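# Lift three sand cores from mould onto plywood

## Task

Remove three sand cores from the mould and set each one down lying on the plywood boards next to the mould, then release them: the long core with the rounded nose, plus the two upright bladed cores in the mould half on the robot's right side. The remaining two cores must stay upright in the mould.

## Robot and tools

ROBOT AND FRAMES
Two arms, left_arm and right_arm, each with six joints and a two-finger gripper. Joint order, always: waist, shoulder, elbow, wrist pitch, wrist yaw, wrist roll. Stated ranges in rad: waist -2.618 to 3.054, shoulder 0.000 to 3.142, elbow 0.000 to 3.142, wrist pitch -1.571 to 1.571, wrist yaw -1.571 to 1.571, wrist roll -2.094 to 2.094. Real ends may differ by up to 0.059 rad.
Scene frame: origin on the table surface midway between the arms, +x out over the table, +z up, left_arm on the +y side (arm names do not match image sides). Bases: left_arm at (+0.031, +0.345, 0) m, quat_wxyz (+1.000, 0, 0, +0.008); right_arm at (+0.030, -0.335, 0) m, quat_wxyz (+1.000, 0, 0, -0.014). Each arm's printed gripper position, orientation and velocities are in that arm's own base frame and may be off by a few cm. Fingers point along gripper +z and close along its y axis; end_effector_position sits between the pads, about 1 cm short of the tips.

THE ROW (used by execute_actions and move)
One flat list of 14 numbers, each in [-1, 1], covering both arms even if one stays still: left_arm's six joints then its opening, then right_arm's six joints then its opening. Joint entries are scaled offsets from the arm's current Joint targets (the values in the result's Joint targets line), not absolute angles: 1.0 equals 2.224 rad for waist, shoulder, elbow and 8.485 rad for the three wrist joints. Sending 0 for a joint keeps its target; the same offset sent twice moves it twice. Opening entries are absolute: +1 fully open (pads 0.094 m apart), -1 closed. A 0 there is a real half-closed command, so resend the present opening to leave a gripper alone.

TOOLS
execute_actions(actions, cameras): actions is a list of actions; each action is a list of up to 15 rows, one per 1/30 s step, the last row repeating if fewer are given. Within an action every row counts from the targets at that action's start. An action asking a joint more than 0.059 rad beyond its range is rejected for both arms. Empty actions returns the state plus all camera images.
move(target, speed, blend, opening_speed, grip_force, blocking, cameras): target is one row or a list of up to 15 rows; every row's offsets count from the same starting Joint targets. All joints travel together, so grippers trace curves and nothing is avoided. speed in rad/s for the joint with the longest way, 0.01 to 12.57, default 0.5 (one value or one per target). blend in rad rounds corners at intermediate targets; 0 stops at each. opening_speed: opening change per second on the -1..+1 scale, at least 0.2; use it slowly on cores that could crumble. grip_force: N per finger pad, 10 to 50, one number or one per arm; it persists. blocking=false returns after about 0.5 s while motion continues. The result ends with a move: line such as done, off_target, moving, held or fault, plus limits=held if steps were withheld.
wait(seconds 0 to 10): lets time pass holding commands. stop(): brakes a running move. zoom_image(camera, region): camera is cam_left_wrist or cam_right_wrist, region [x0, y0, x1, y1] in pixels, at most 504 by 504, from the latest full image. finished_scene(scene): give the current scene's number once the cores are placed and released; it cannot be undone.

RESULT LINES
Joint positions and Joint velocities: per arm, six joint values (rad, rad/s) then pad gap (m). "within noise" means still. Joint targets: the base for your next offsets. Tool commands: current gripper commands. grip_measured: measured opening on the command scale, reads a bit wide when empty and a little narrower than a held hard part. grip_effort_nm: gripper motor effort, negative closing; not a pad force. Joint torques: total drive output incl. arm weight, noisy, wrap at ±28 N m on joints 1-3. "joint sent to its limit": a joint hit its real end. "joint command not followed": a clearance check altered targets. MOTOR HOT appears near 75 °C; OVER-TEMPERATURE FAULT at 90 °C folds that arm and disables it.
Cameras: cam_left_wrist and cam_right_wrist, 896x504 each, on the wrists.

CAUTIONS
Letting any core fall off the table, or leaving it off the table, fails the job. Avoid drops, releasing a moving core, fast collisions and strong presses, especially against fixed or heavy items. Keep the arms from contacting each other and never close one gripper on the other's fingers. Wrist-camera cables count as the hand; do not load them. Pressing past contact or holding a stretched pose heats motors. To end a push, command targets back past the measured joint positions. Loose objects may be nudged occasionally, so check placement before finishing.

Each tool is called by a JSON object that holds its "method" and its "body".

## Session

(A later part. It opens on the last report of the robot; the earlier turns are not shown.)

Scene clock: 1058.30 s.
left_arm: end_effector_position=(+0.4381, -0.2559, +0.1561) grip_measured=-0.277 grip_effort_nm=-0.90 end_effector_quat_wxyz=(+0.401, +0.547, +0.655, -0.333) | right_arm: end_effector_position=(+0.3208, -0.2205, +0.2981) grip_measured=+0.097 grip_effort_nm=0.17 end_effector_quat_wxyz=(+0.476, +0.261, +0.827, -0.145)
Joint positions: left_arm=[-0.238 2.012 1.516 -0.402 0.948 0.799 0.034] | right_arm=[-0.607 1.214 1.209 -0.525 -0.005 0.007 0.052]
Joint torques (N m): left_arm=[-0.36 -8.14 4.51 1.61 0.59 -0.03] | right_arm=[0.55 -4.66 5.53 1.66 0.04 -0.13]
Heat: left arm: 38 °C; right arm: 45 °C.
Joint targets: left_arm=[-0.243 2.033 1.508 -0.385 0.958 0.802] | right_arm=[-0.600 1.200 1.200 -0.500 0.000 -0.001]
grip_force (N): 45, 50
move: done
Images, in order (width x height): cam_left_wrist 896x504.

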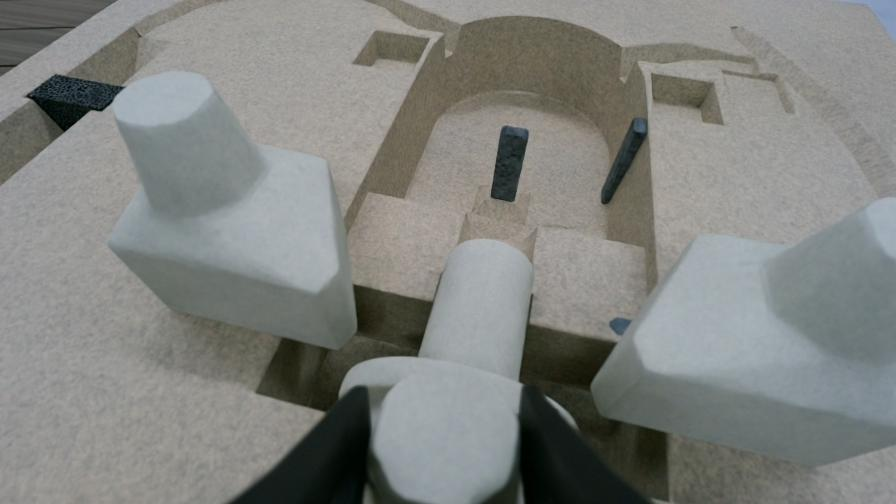

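{"method": "move", "body": {"target": [[0, -0.0216, 0.0211, -0.0006, 0, 0, -0.7, 0, 0, 0, 0, 0, 0, 0.1], [0, -0.0328, 0.0535, -0.0065, 0, 0, -0.7, 0, 0, 0, 0, 0, 0, 0.1]], "speed": 0.1, "blend": 0.005, "cameras": ["cam_left_wrist"]}}

Scene clock: 1072.37 s.
left_arm: end_effector_position=(+0.4399, -0.2533, +0.1583) grip_measured=-0.278 grip_effort_nm=-0.91 end_effector_quat_wxyz=(+0.384, +0.548, +0.673, -0.315) | right_arm: end_effector_position=(+0.3208, -0.2205, +0.2981) grip_measured=+0.097 grip_effort_nm=0.18 end_effector_quat_wxyz=(+0.476, +0.261, +0.827, -0.145)
Joint positions: left_arm=[-0.244 2.012 1.569 -0.496 0.892 0.812 0.034] | right_arm=[-0.607 1.214 1.209 -0.525 -0.005 0.007 0.052]
Joint torques (N m): left_arm=[0.02 -13.48 10.15 2.02 1.2 -0.18] | right_arm=[0.58 -4.63 5.53 1.66 0.03 -0.12]
Heat: left arm: 39 °C; right arm: 46 °C.
Joint targets: left_arm=[-0.243 1.960 1.627 -0.440 0.958 0.802] | right_arm=[-0.600 1.200 1.200 -0.500 0.000 -0.001]
grip_force (N): 45, 50
move: off_target (left_arm); left_arm: the wrist yaw is farthest, 0.066 rad from its target
Images, in order (width x height): cam_left_wrist 896x504.

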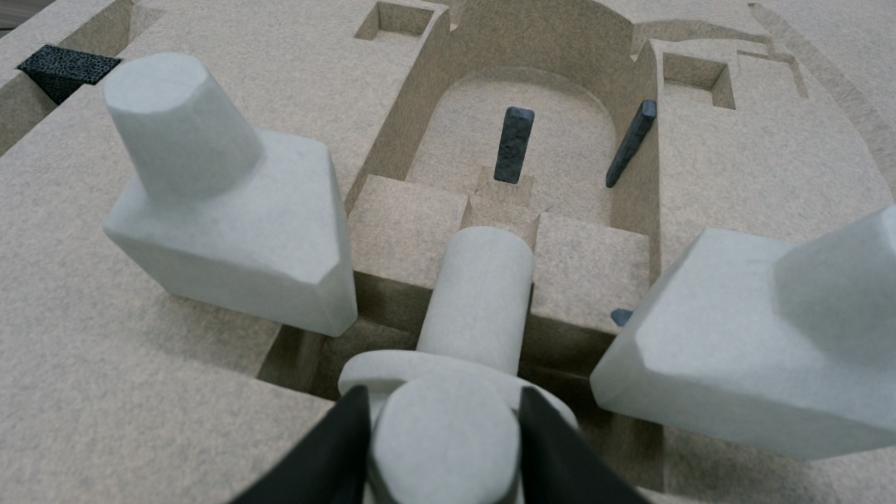

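{"method": "move", "body": {"target": [0, -0.009, 0.018, 0.0045, 0.0065, 0, -0.7, 0, 0, 0, 0, 0, 0, 0.1], "speed": 0.08, "cameras": ["cam_left_wrist"]}}

Scene clock: 1078.17 s.
left_arm: end_effector_position=(+0.4429, -0.2562, +0.1719) grip_measured=-0.279 grip_effort_nm=-0.90 end_effector_quat_wxyz=(+0.392, +0.545, +0.667, -0.322) | right_arm: end_effector_position=(+0.3208, -0.2205, +0.2981) grip_measured=+0.097 grip_effort_nm=0.17 end_effector_quat_wxyz=(+0.476, +0.261, +0.827, -0.145)
Joint positions: left_arm=[-0.244 2.012 1.604 -0.507 0.912 0.795 0.034] | right_arm=[-0.607 1.214 1.209 -0.525 -0.005 0.007 0.052]
Joint torques (N m): left_arm=[0.02 -15.13 10.69 2.6 1.64 0.01] | right_arm=[0.58 -4.63 5.55 1.66 0.04 -0.12]
Heat: left arm: 39 °C; right arm: 47 °C.
Joint targets: left_arm=[-0.243 1.940 1.667 -0.402 1.013 0.802] | right_arm=[-0.600 1.200 1.200 -0.500 0.000 -0.001]
grip_force (N): 45, 50
move: off_target (left_arm); left_arm: the wrist pitch is farthest, 0.105 rad from its target
Images, in order (width x height): cam_left_wrist 896x504.

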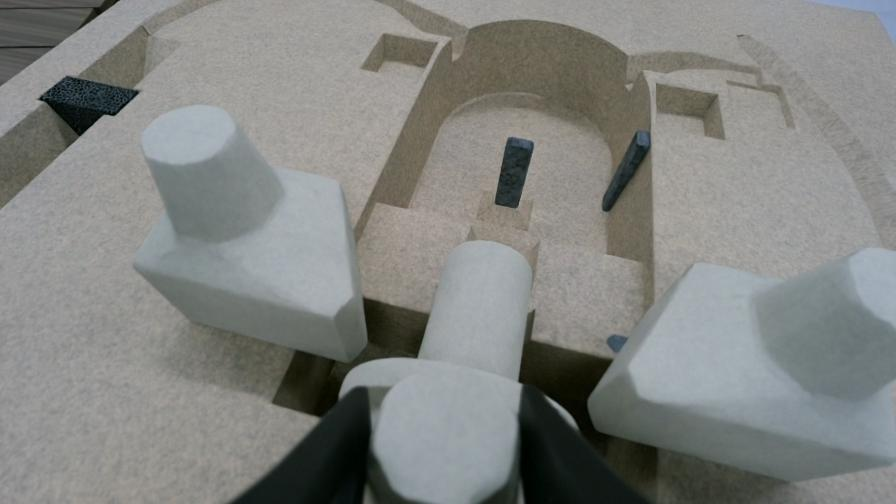

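{"method": "move", "body": {"target": [0, -0.009, 0.0432, -0.0101, 0.0044, 0, -0.7, 0, 0, 0, 0, 0, 0, 0.1], "speed": 0.1, "cameras": ["cam_left_wrist"]}}

Scene clock: 1082.97 s.
left_arm: end_effector_position=(+0.4482, -0.2612, +0.2066) grip_measured=-0.279 grip_effort_nm=-0.90 end_effector_quat_wxyz=(+0.410, +0.549, +0.650, -0.329) | right_arm: end_effector_position=(+0.3208, -0.2205, +0.2981) grip_measured=+0.097 grip_effort_nm=0.18 end_effector_quat_wxyz=(+0.476, +0.261, +0.827, -0.145)
Joint positions: left_arm=[-0.244 2.012 1.708 -0.566 0.944 0.79 0.034] | right_arm=[-0.607 1.214 1.209 -0.525 -0.005 0.007 0.052]
Joint torques (N m): left_arm=[0.06 -16.8 10.02 2.36 1.65 0.08] | right_arm=[0.58 -4.62 5.53 1.66 0.04 -0.12]
Heat: left arm: 40 °C; right arm: 47 °C.
Joint targets: left_arm=[-0.243 1.920 1.763 -0.488 1.050 0.802] | right_arm=[-0.600 1.200 1.200 -0.500 0.000 -0.001]
grip_force (N): 45, 50
move: off_target (left_arm); left_arm: the wrist yaw is farthest, 0.106 rad from its target
Images, in order (width x height): cam_left_wrist 896x504.

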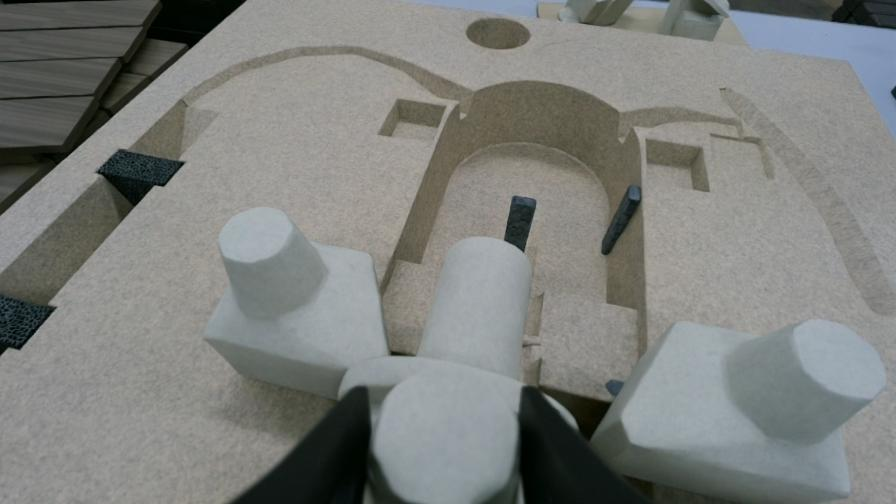

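{"method": "zoom_image", "body": {"camera": "cam_left_wrist", "region": [330, 180, 660, 504]}}

Scaled by 1.527.

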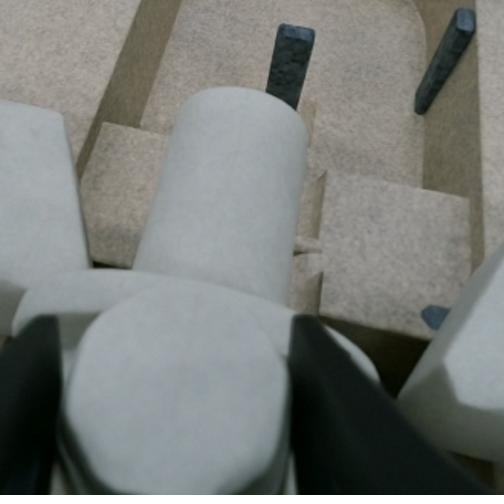

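{"method": "move", "body": {"target": [0, -0.0045, 0.1358, -0.0391, 0, 0, -0.7, 0, 0, 0, 0, 0, 0, 0.1], "speed": 0.2, "cameras": ["all"]}}

Scene clock: 1091.37 s.
left_arm: end_effector_position=(+0.4372, -0.2586, +0.2864) grip_measured=-0.279 grip_effort_nm=-0.90 end_effector_quat_wxyz=(+0.408, +0.549, +0.651, -0.330) | right_arm: end_effector_position=(+0.3208, -0.2205, +0.2981) grip_measured=+0.097 grip_effort_nm=0.18 end_effector_quat_wxyz=(+0.476, +0.261, +0.827, -0.145)
Joint positions: left_arm=[-0.244 1.999 2.01 -0.885 0.945 0.79 0.034] | right_arm=[-0.607 1.214 1.209 -0.525 -0.005 0.007 0.052]
Joint torques (N m): left_arm=[0.03 -16.27 9.96 2.22 1.66 0.09] | right_arm=[0.58 -4.63 5.53 1.66 0.03 -0.12]
Heat: left arm: 42 °C; right arm: 47 °C.
Joint targets: left_arm=[-0.243 1.911 2.065 -0.819 1.050 0.802] | right_arm=[-0.600 1.200 1.200 -0.500 0.000 -0.001]
grip_force (N): 45, 50
move: off_target (left_arm); left_arm: the wrist yaw is farthest, 0.105 rad from its target

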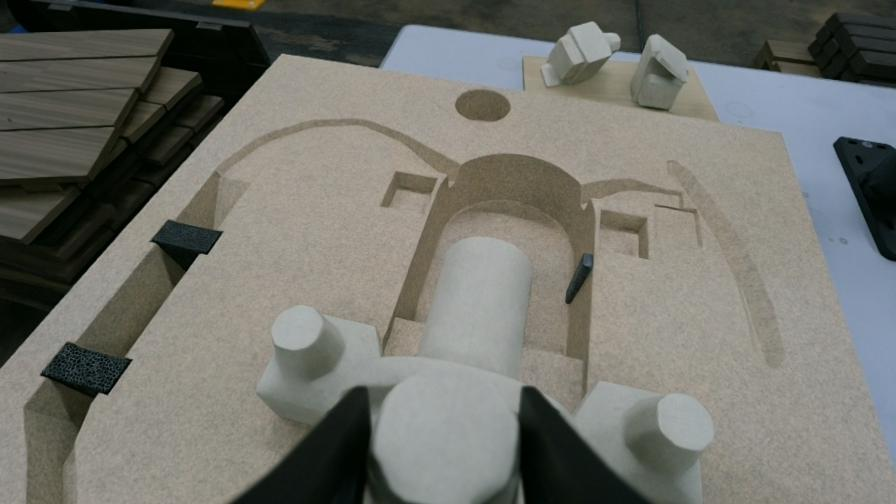

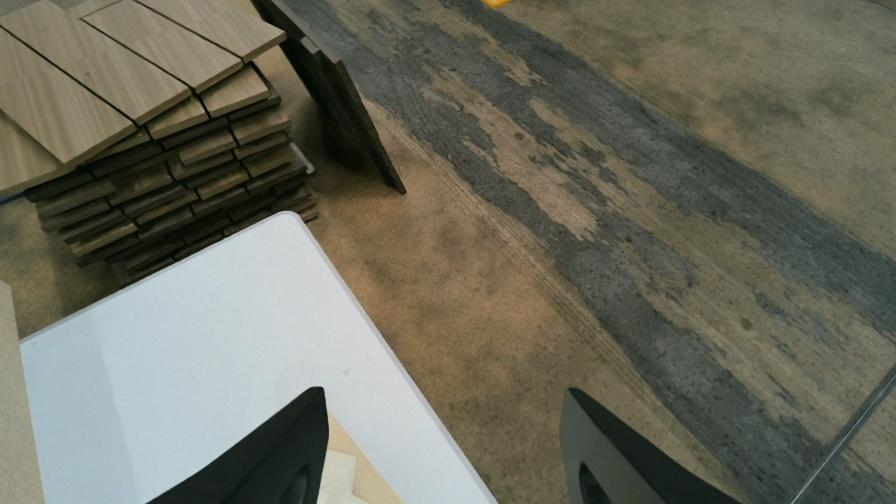

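{"method": "move", "body": {"target": [0.3912, -0.3894, -0.58, 0.0793, -0.0495, -0.0556, -0.7, 0, 0, 0, 0, 0, 0, 0.1], "speed": 0.5, "cameras": ["all"]}}

Scene clock: 1112.53 s.
left_arm: end_effector_position=(+0.3251, +0.1126, +0.1976) grip_measured=-0.279 grip_effort_nm=-0.91 end_effector_quat_wxyz=(+0.504, +0.006, +0.863, -0.026) | right_arm: end_effector_position=(+0.3208, -0.2205, +0.2981) grip_measured=+0.097 grip_effort_nm=0.18 end_effector_quat_wxyz=(+0.476, +0.261, +0.827, -0.145)
Joint positions: left_arm=[0.622 1.098 0.754 -0.282 0.58 0.334 0.034] | right_arm=[-0.607 1.214 1.209 -0.525 -0.005 0.007 0.052]
Joint torques (N m): left_arm=[0.43 -6.74 7.43 3.33 0.85 -0.09] | right_arm=[0.59 -4.64 5.52 1.66 0.04 -0.12]
Heat: left arm: 50 °C; right arm: 47 °C.
Joint targets: left_arm=[0.627 1.044 0.775 -0.147 0.631 0.330] | right_arm=[-0.600 1.200 1.200 -0.500 0.000 -0.001]
grip_force (N): 45, 50
move: off_target (left_arm); left_arm: the wrist pitch is farthest, 0.136 rad from its target

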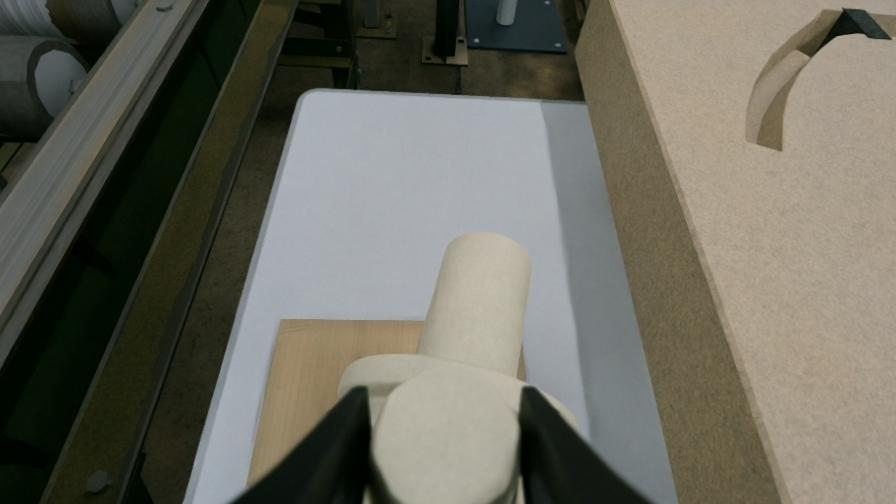

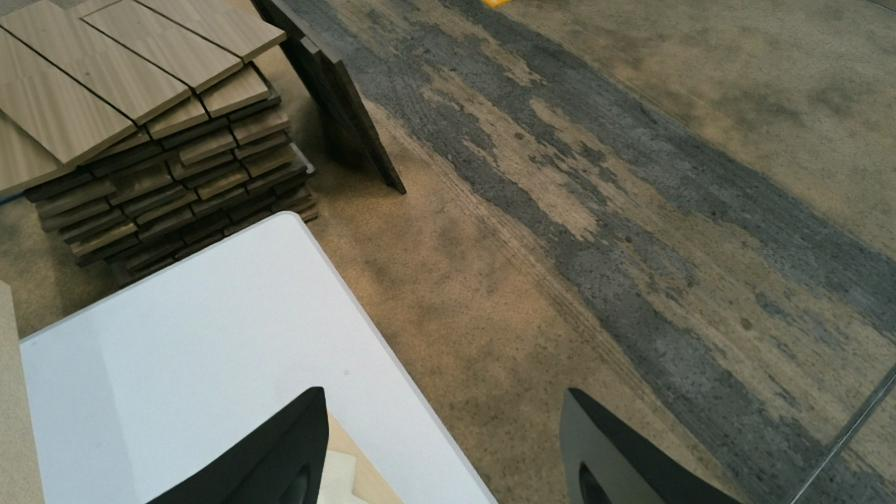

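{"method": "move", "body": {"target": [0, 0, 0, 0, 0, 0, -0.7, 0.3597, 0.1799, 0.3597, -0.0118, -0.1414, -0.022, 0.1], "speed": 0.6, "cameras": ["cam_right_wrist"]}}

{"method": "zoom_image", "body": {"camera": "cam_right_wrist", "region": [280, 200, 480, 380]}}

Scene clock: 1123.87 s.
left_arm: end_effector_position=(+0.3251, +0.1126, +0.1977) grip_measured=-0.279 grip_effort_nm=-0.91 end_effector_quat_wxyz=(+0.504, +0.006, +0.863, -0.026) | right_arm: end_effector_position=(+0.3242, +0.2363, +0.5024) grip_measured=+0.097 grip_effort_nm=0.17 end_effector_quat_wxyz=(+0.518, -0.465, +0.567, +0.440)
Joint positions: left_arm=[0.622 1.098 0.754 -0.281 0.58 0.333 0.034] | right_arm=[0.197 1.588 1.974 -0.589 -1.187 -0.173 0.052]
Joint torques (N m): left_arm=[0.44 -6.74 7.43 3.33 0.83 -0.1] | right_arm=[0.23 -4.56 7.2 1.1 -0.21 -0.21]
Heat: left arm: 46 °C; right arm: 47 °C.
Joint targets: left_arm=[0.627 1.044 0.775 -0.147 0.631 0.330] | right_arm=[0.200 1.600 2.000 -0.600 -1.200 -0.188]
grip_force (N): 45, 50
move: off_target (left_arm); left_arm: the wrist pitch is farthest, 0.134 rad from its target
Images, in order (width x height): cam_right_wrist 896x504.

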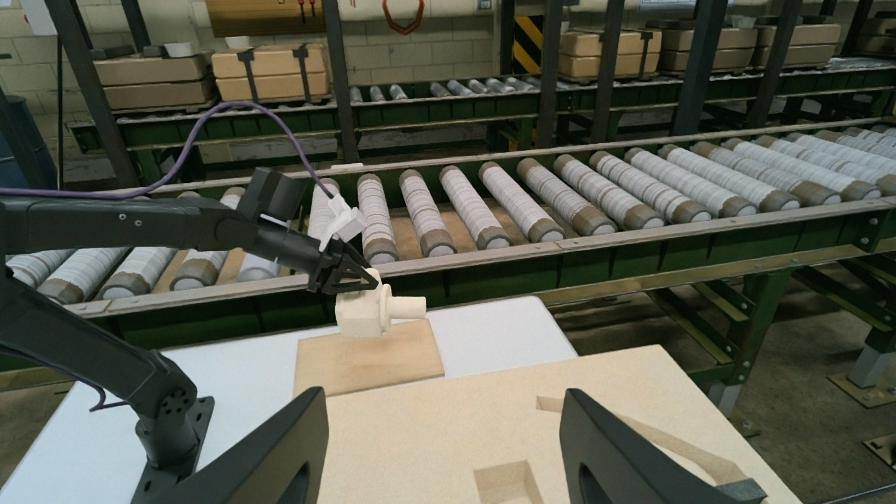

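Scaled by 2.520.

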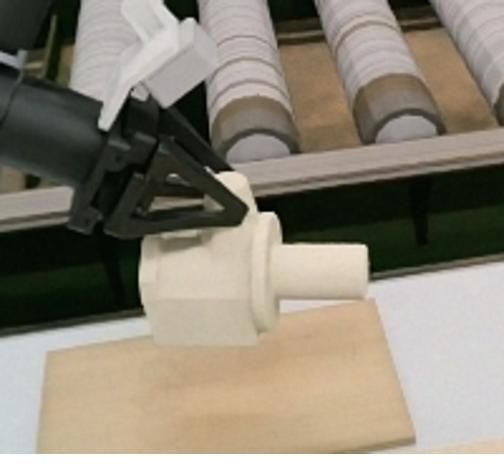

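{"method": "move", "body": {"target": [0.0216, 0.0517, -0.1048, 0.0402, 0.0029, 0.0035, -0.7, 0, 0, 0, 0, 0, 0, 0.1], "speed": 0.2, "cameras": ["cam_right_wrist"]}}

{"method": "zoom_image", "body": {"camera": "cam_right_wrist", "region": [280, 220, 460, 400]}}

Scene clock: 1135.63 s.
left_arm: end_effector_position=(+0.3219, +0.1257, +0.1378) grip_measured=-0.279 grip_effort_nm=-0.91 end_effector_quat_wxyz=(+0.517, +0.002, +0.856, -0.009) | right_arm: end_effector_position=(+0.3241, +0.2363, +0.5024) grip_measured=+0.097 grip_effort_nm=0.17 end_effector_quat_wxyz=(+0.518, -0.465, +0.567, +0.440)
Joint positions: left_arm=[0.667 1.174 0.522 0.055 0.596 0.349 0.034] | right_arm=[0.197 1.588 1.974 -0.589 -1.187 -0.173 0.052]
Joint torques (N m): left_arm=[0.64 -3.86 6.98 3.43 0.94 0.06] | right_arm=[0.24 -4.59 7.17 1.08 -0.23 -0.21]
Heat: left arm: 50 °C; right arm: 45 °C.
Joint targets: left_arm=[0.675 1.159 0.542 0.194 0.655 0.360] | right_arm=[0.200 1.600 2.000 -0.600 -1.200 -0.188]
grip_force (N): 45, 50
move: off_target (left_arm); left_arm: the wrist pitch is farthest, 0.139 rad from its target
Images, in order (width x height): cam_right_wrist 896x504.

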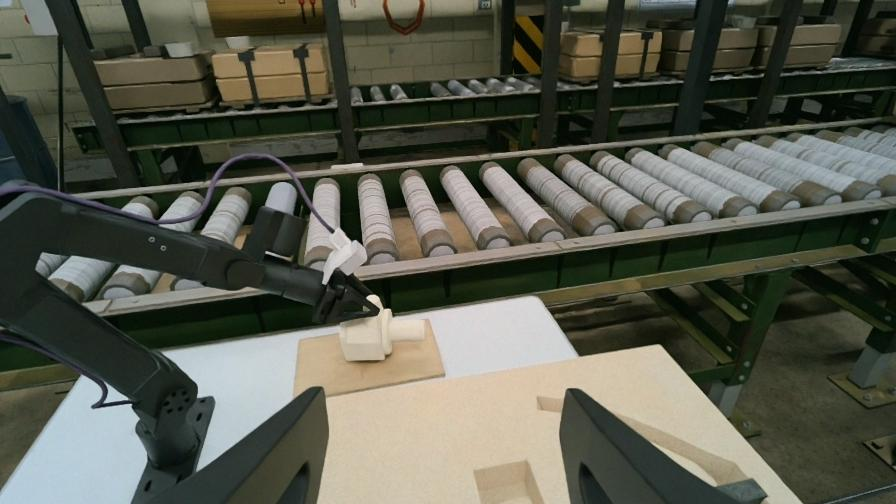

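Scaled by 2.800.

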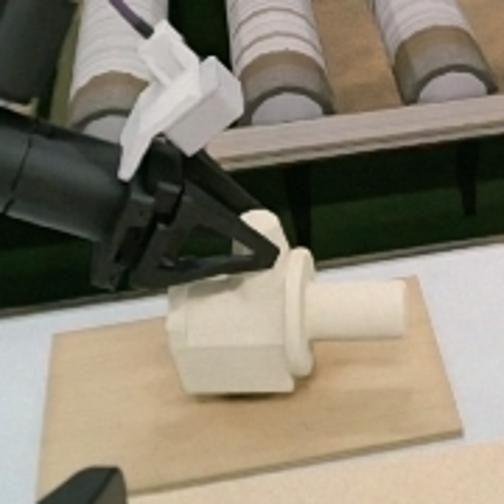

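{"method": "move", "body": {"target": [0, 0.0141, -0.0158, 0.0078, 0, 0, -0.7, 0, 0, 0, 0, 0, 0, 0.1], "speed": 0.1, "cameras": ["cam_right_wrist"]}}

{"method": "zoom_image", "body": {"camera": "cam_right_wrist", "region": [320, 270, 440, 390]}}

Scene clock: 1139.77 s.
left_arm: end_effector_position=(+0.3225, +0.1260, +0.1269) grip_measured=-0.279 grip_effort_nm=-0.90 end_effector_quat_wxyz=(+0.518, +0.003, +0.855, -0.009) | right_arm: end_effector_position=(+0.3241, +0.2363, +0.5024) grip_measured=+0.097 grip_effort_nm=0.17 end_effector_quat_wxyz=(+0.518, -0.465, +0.567, +0.440)
Joint positions: left_arm=[0.667 1.204 0.489 0.121 0.598 0.349 0.034] | right_arm=[0.197 1.588 1.974 -0.589 -1.187 -0.173 0.052]
Joint torques (N m): left_arm=[0.66 -3.95 6.63 3.44 0.91 0.07] | right_arm=[0.24 -4.56 7.2 1.09 -0.23 -0.21]
Heat: left arm: 51 °C; right arm: 45 °C.
Joint targets: left_arm=[0.675 1.190 0.507 0.261 0.655 0.360] | right_arm=[0.200 1.600 2.000 -0.600 -1.200 -0.188]
grip_force (N): 45, 50
move: off_target (left_arm); left_arm: the wrist pitch is farthest, 0.140 rad from its target
Images, in order (width x height): cam_right_wrist 896x504.

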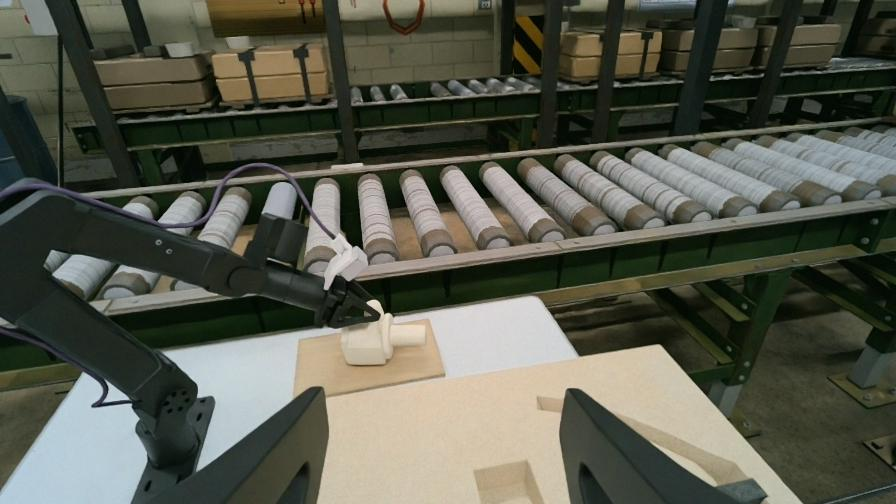

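Scaled by 4.200.

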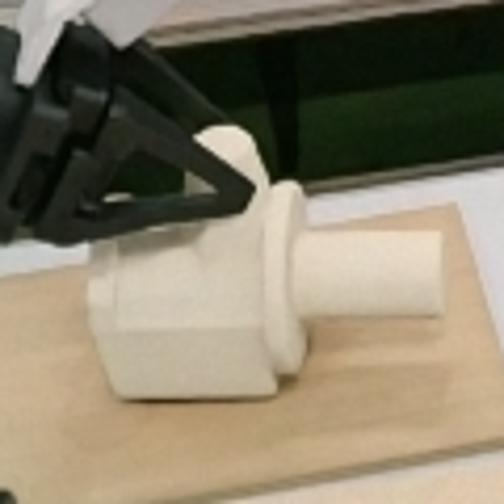

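{"method": "move", "body": {"target": [0, 0.0047, -0.0053, 0.0026, 0, 0, -0.7, 0, 0, 0, 0, 0, 0, 0.1], "speed": 0.1}}

{"method": "move", "body": {"target": [0, 0.0047, -0.0053, 0.0026, 0, 0, -0.7, 0, 0, 0, 0, 0, 0, 0.1], "speed": 0.1, "cameras": ["cam_right_wrist"]}}

{"method": "zoom_image", "body": {"camera": "cam_right_wrist", "region": [320, 270, 440, 390]}}

Scene clock: 1144.53 s.
left_arm: end_effector_position=(+0.3225, +0.1259, +0.1228) grip_measured=-0.279 grip_effort_nm=-0.91 end_effector_quat_wxyz=(+0.518, +0.003, +0.855, -0.009) | right_arm: end_effector_position=(+0.3241, +0.2363, +0.5024) grip_measured=+0.097 grip_effort_nm=0.17 end_effector_quat_wxyz=(+0.518, -0.465, +0.567, +0.440)
Joint positions: left_arm=[0.667 1.214 0.477 0.143 0.598 0.349 0.034] | right_arm=[0.197 1.588 1.974 -0.589 -1.187 -0.173 0.052]
Joint torques (N m): left_arm=[0.7 -3.93 6.56 3.45 0.92 0.09] | right_arm=[0.24 -4.57 7.23 1.08 -0.23 -0.21]
Heat: left arm: 53 °C; right arm: 45 °C.
Joint targets: left_arm=[0.675 1.201 0.495 0.283 0.655 0.360] | right_arm=[0.200 1.600 2.000 -0.600 -1.200 -0.188]
grip_force (N): 45, 50
move: off_target (left_arm); left_arm: the wrist pitch is farthest, 0.140 rad from its target

Scene clock: 1145.30 s.
left_arm: end_effector_position=(+0.3225, +0.1256, +0.1197) grip_measured=-0.279 grip_effort_nm=-0.90 end_effector_quat_wxyz=(+0.519, +0.004, +0.855, -0.009) | right_arm: end_effector_position=(+0.3241, +0.2363, +0.5024) grip_measured=+0.097 grip_effort_nm=0.17 end_effector_quat_wxyz=(+0.518, -0.465, +0.567, +0.440)
Joint positions: left_arm=[0.667 1.223 0.466 0.164 0.599 0.35 0.034] | right_arm=[0.197 1.588 1.974 -0.589 -1.187 -0.173 0.052]
Joint torques (N m): left_arm=[0.69 -3.81 6.42 3.42 0.9 0.07] | right_arm=[0.24 -4.57 7.19 1.08 -0.23 -0.21]
Heat: left arm: 53 °C; right arm: 45 °C.
Joint targets: left_arm=[0.675 1.212 0.483 0.305 0.655 0.360] | right_arm=[0.200 1.600 2.000 -0.600 -1.200 -0.188]
grip_force (N): 45, 50
move: off_target (left_arm); left_arm: the wrist pitch is farthest, 0.141 rad from its target
Images, in order (width x height): cam_right_wrist 896x504.

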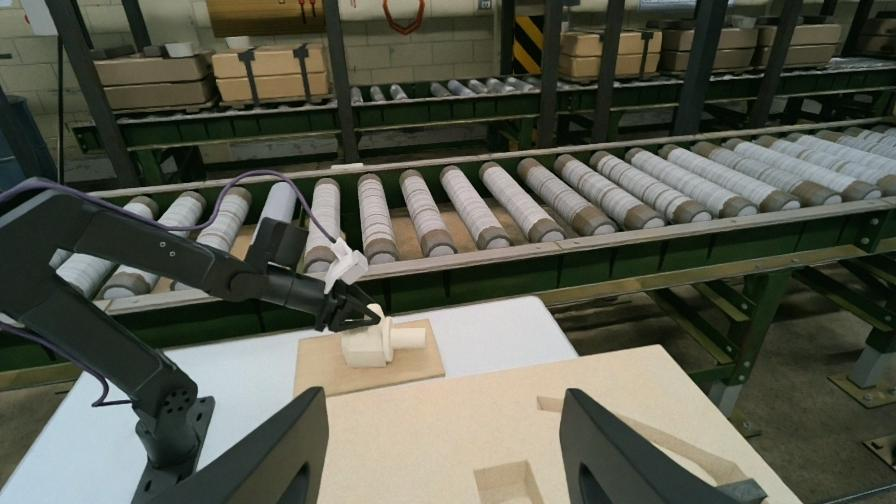

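Scaled by 4.200.

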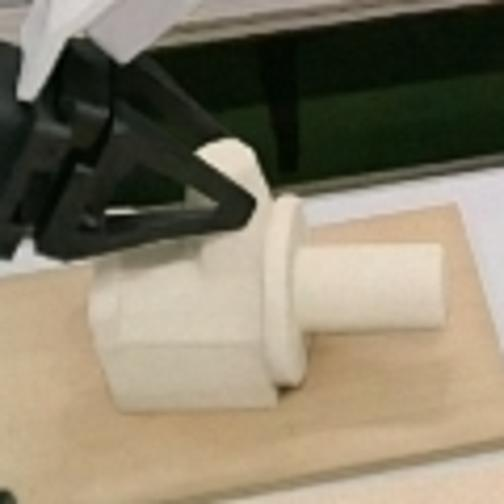

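{"method": "move", "body": {"target": [0, 0.0047, -0.0053, 0.0026, 0, 0, -0.7, 0, 0, 0, 0, 0, 0, 0.1], "speed": 0.1}}

Scene clock: 1147.67 s.
left_arm: end_effector_position=(+0.3239, +0.1258, +0.1195) grip_measured=-0.279 grip_effort_nm=-0.90 end_effector_quat_wxyz=(+0.524, +0.007, +0.851, -0.007) | right_arm: end_effector_position=(+0.3241, +0.2363, +0.5024) grip_measured=+0.097 grip_effort_nm=0.17 end_effector_quat_wxyz=(+0.518, -0.465, +0.567, +0.440)
Joint positions: left_arm=[0.667 1.231 0.457 0.196 0.604 0.35 0.034] | right_arm=[0.197 1.588 1.974 -0.589 -1.187 -0.173 0.052]
Joint torques (N m): left_arm=[0.65 -3.77 6.12 3.34 0.82 0.05] | right_arm=[0.23 -4.56 7.2 1.09 -0.23 -0.21]
Heat: left arm: 54 °C; right arm: 44 °C.
Joint targets: left_arm=[0.675 1.222 0.472 0.327 0.655 0.360] | right_arm=[0.200 1.600 2.000 -0.600 -1.200 -0.188]
grip_force (N): 45, 50
move: off_target (left_arm); left_arm: the wrist pitch is farthest, 0.131 rad from its target

{"method": "move", "body": {"target": [0, 0.004, -0.0045, 0.001, 0, 0, -0.7, 0, 0, 0, 0, 0, 0, 0.1], "speed": 0.1}}

{"method": "move", "body": {"target": [0, 0, 0, 0, 0, 0, 0.1, 0, 0, 0, 0, 0, 0, 0.1], "opening_speed": 0.25, "grip_force": [50, 50], "cameras": ["all"]}}

{"method": "zoom_image", "body": {"camera": "cam_right_wrist", "region": [320, 270, 440, 390]}}

Scene clock: 1152.57 s.
left_arm: end_effector_position=(+0.3247, +0.1248, +0.1193) grip_measured=-0.279 grip_effort_nm=-0.90 end_effector_quat_wxyz=(+0.528, +0.011, +0.849, -0.009) | right_arm: end_effector_position=(+0.3241, +0.2363, +0.5024) grip_measured=+0.097 grip_effort_nm=0.17 end_effector_quat_wxyz=(+0.518, -0.465, +0.567, +0.440)
Joint positions: left_arm=[0.667 1.237 0.45 0.217 0.613 0.35 0.034] | right_arm=[0.197 1.588 1.974 -0.589 -1.187 -0.173 0.052]
Joint torques (N m): left_arm=[0.7 -3.41 5.86 3.2 0.71 0.06] | right_arm=[0.24 -4.56 7.2 1.08 -0.24 -0.21]
Heat: left arm: 53 °C; right arm: 44 °C.
Joint targets: left_arm=[0.675 1.231 0.462 0.335 0.655 0.360] | right_arm=[0.200 1.600 2.000 -0.600 -1.200 -0.188]
grip_force (N): 45, 50
move: off_target (left_arm); left_arm: the wrist pitch is farthest, 0.119 rad from its target

Scene clock: 1155.97 s.
left_arm: end_effector_position=(+0.3336, +0.1263, +0.1394) grip_measured=+0.098 grip_effort_nm=0.14 end_effector_quat_wxyz=(+0.564, +0.035, +0.825, +0.006) | right_arm: end_effector_position=(+0.3241, +0.2363, +0.5024) grip_measured=+0.097 grip_effort_nm=0.17 end_effector_quat_wxyz=(+0.518, -0.465, +0.567, +0.440)
Joint positions: left_arm=[0.667 1.237 0.45 0.316 0.643 0.35 0.052] | right_arm=[0.197 1.588 1.974 -0.589 -1.187 -0.173 0.052]
Joint torques (N m): left_arm=[0.73 -3.58 5.94 2.19 0.36 0.05] | right_arm=[0.23 -4.55 7.2 1.08 -0.23 -0.21]
Heat: left arm: 53 °C; right arm: 44 °C.
Joint targets: left_arm=[0.675 1.231 0.461 0.335 0.655 0.360] | right_arm=[0.200 1.600 2.000 -0.600 -1.200 -0.188]
move: done

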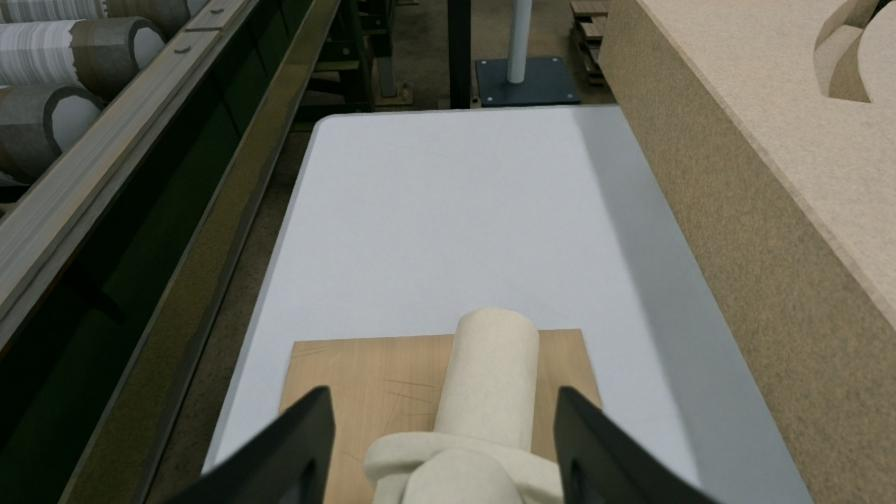

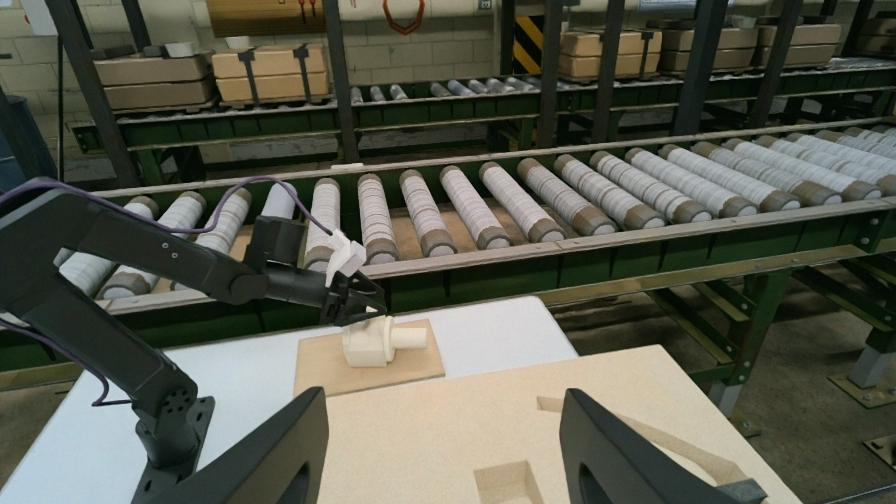

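Scaled by 4.200.

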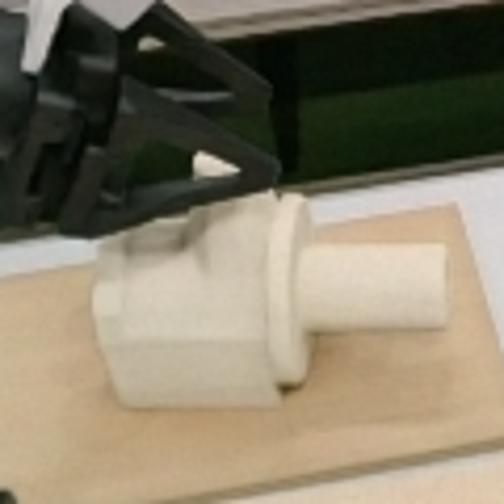

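{"method": "move", "body": {"target": [0, -0.16, 0.05, -0.012, 0, 0, 0.1, 0, 0, 0, 0, 0, 0, 0.1], "speed": 0.4, "cameras": ["all"]}}

{"method": "zoom_image", "body": {"camera": "cam_right_wrist", "region": [280, 270, 460, 410]}}

Scene clock: 1164.03 s.
left_arm: end_effector_position=(+0.3158, +0.1113, +0.2778) grip_measured=+0.098 grip_effort_nm=0.15 end_effector_quat_wxyz=(+0.670, +0.100, +0.728, +0.103) | right_arm: end_effector_position=(+0.3241, +0.2363, +0.5024) grip_measured=+0.097 grip_effort_nm=0.17 end_effector_quat_wxyz=(+0.518, -0.465, +0.567, +0.440)
Joint positions: left_arm=[0.667 0.885 0.551 0.234 0.648 0.35 0.052] | right_arm=[0.197 1.588 1.974 -0.589 -1.187 -0.173 0.052]
Joint torques (N m): left_arm=[0.59 -2.07 7.58 2.07 0.14 0.05] | right_arm=[0.23 -4.56 7.17 1.09 -0.23 -0.21]
Heat: left arm: 51 °C; right arm: 44 °C.
Joint targets: left_arm=[0.675 0.875 0.573 0.233 0.655 0.360] | right_arm=[0.200 1.600 2.000 -0.600 -1.200 -0.188]
move: done

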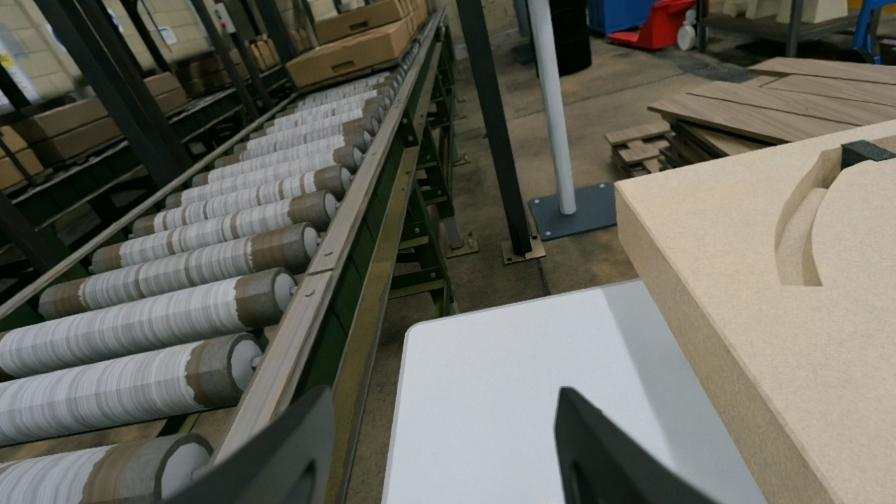

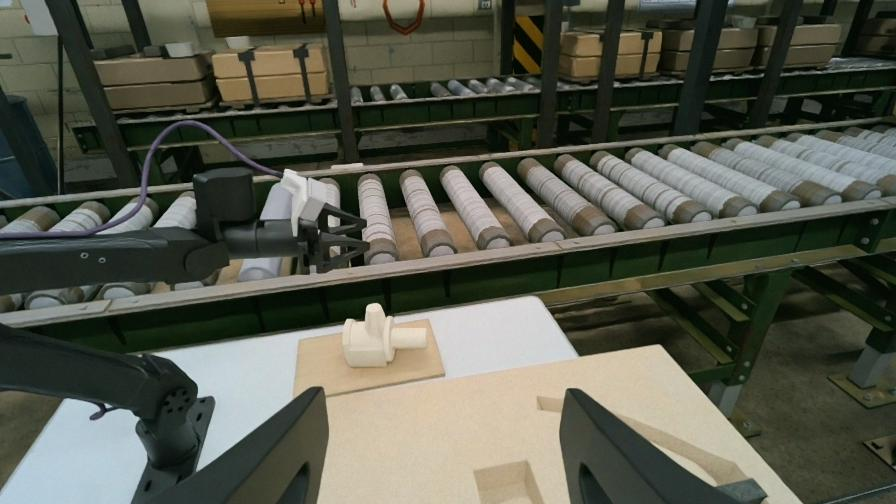

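Scaled by 2.800.

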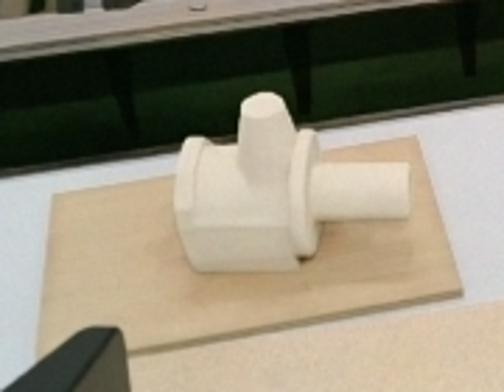

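{"method": "finished_scene", "body": {"scene": 1}}

The scene is finished: the task was done.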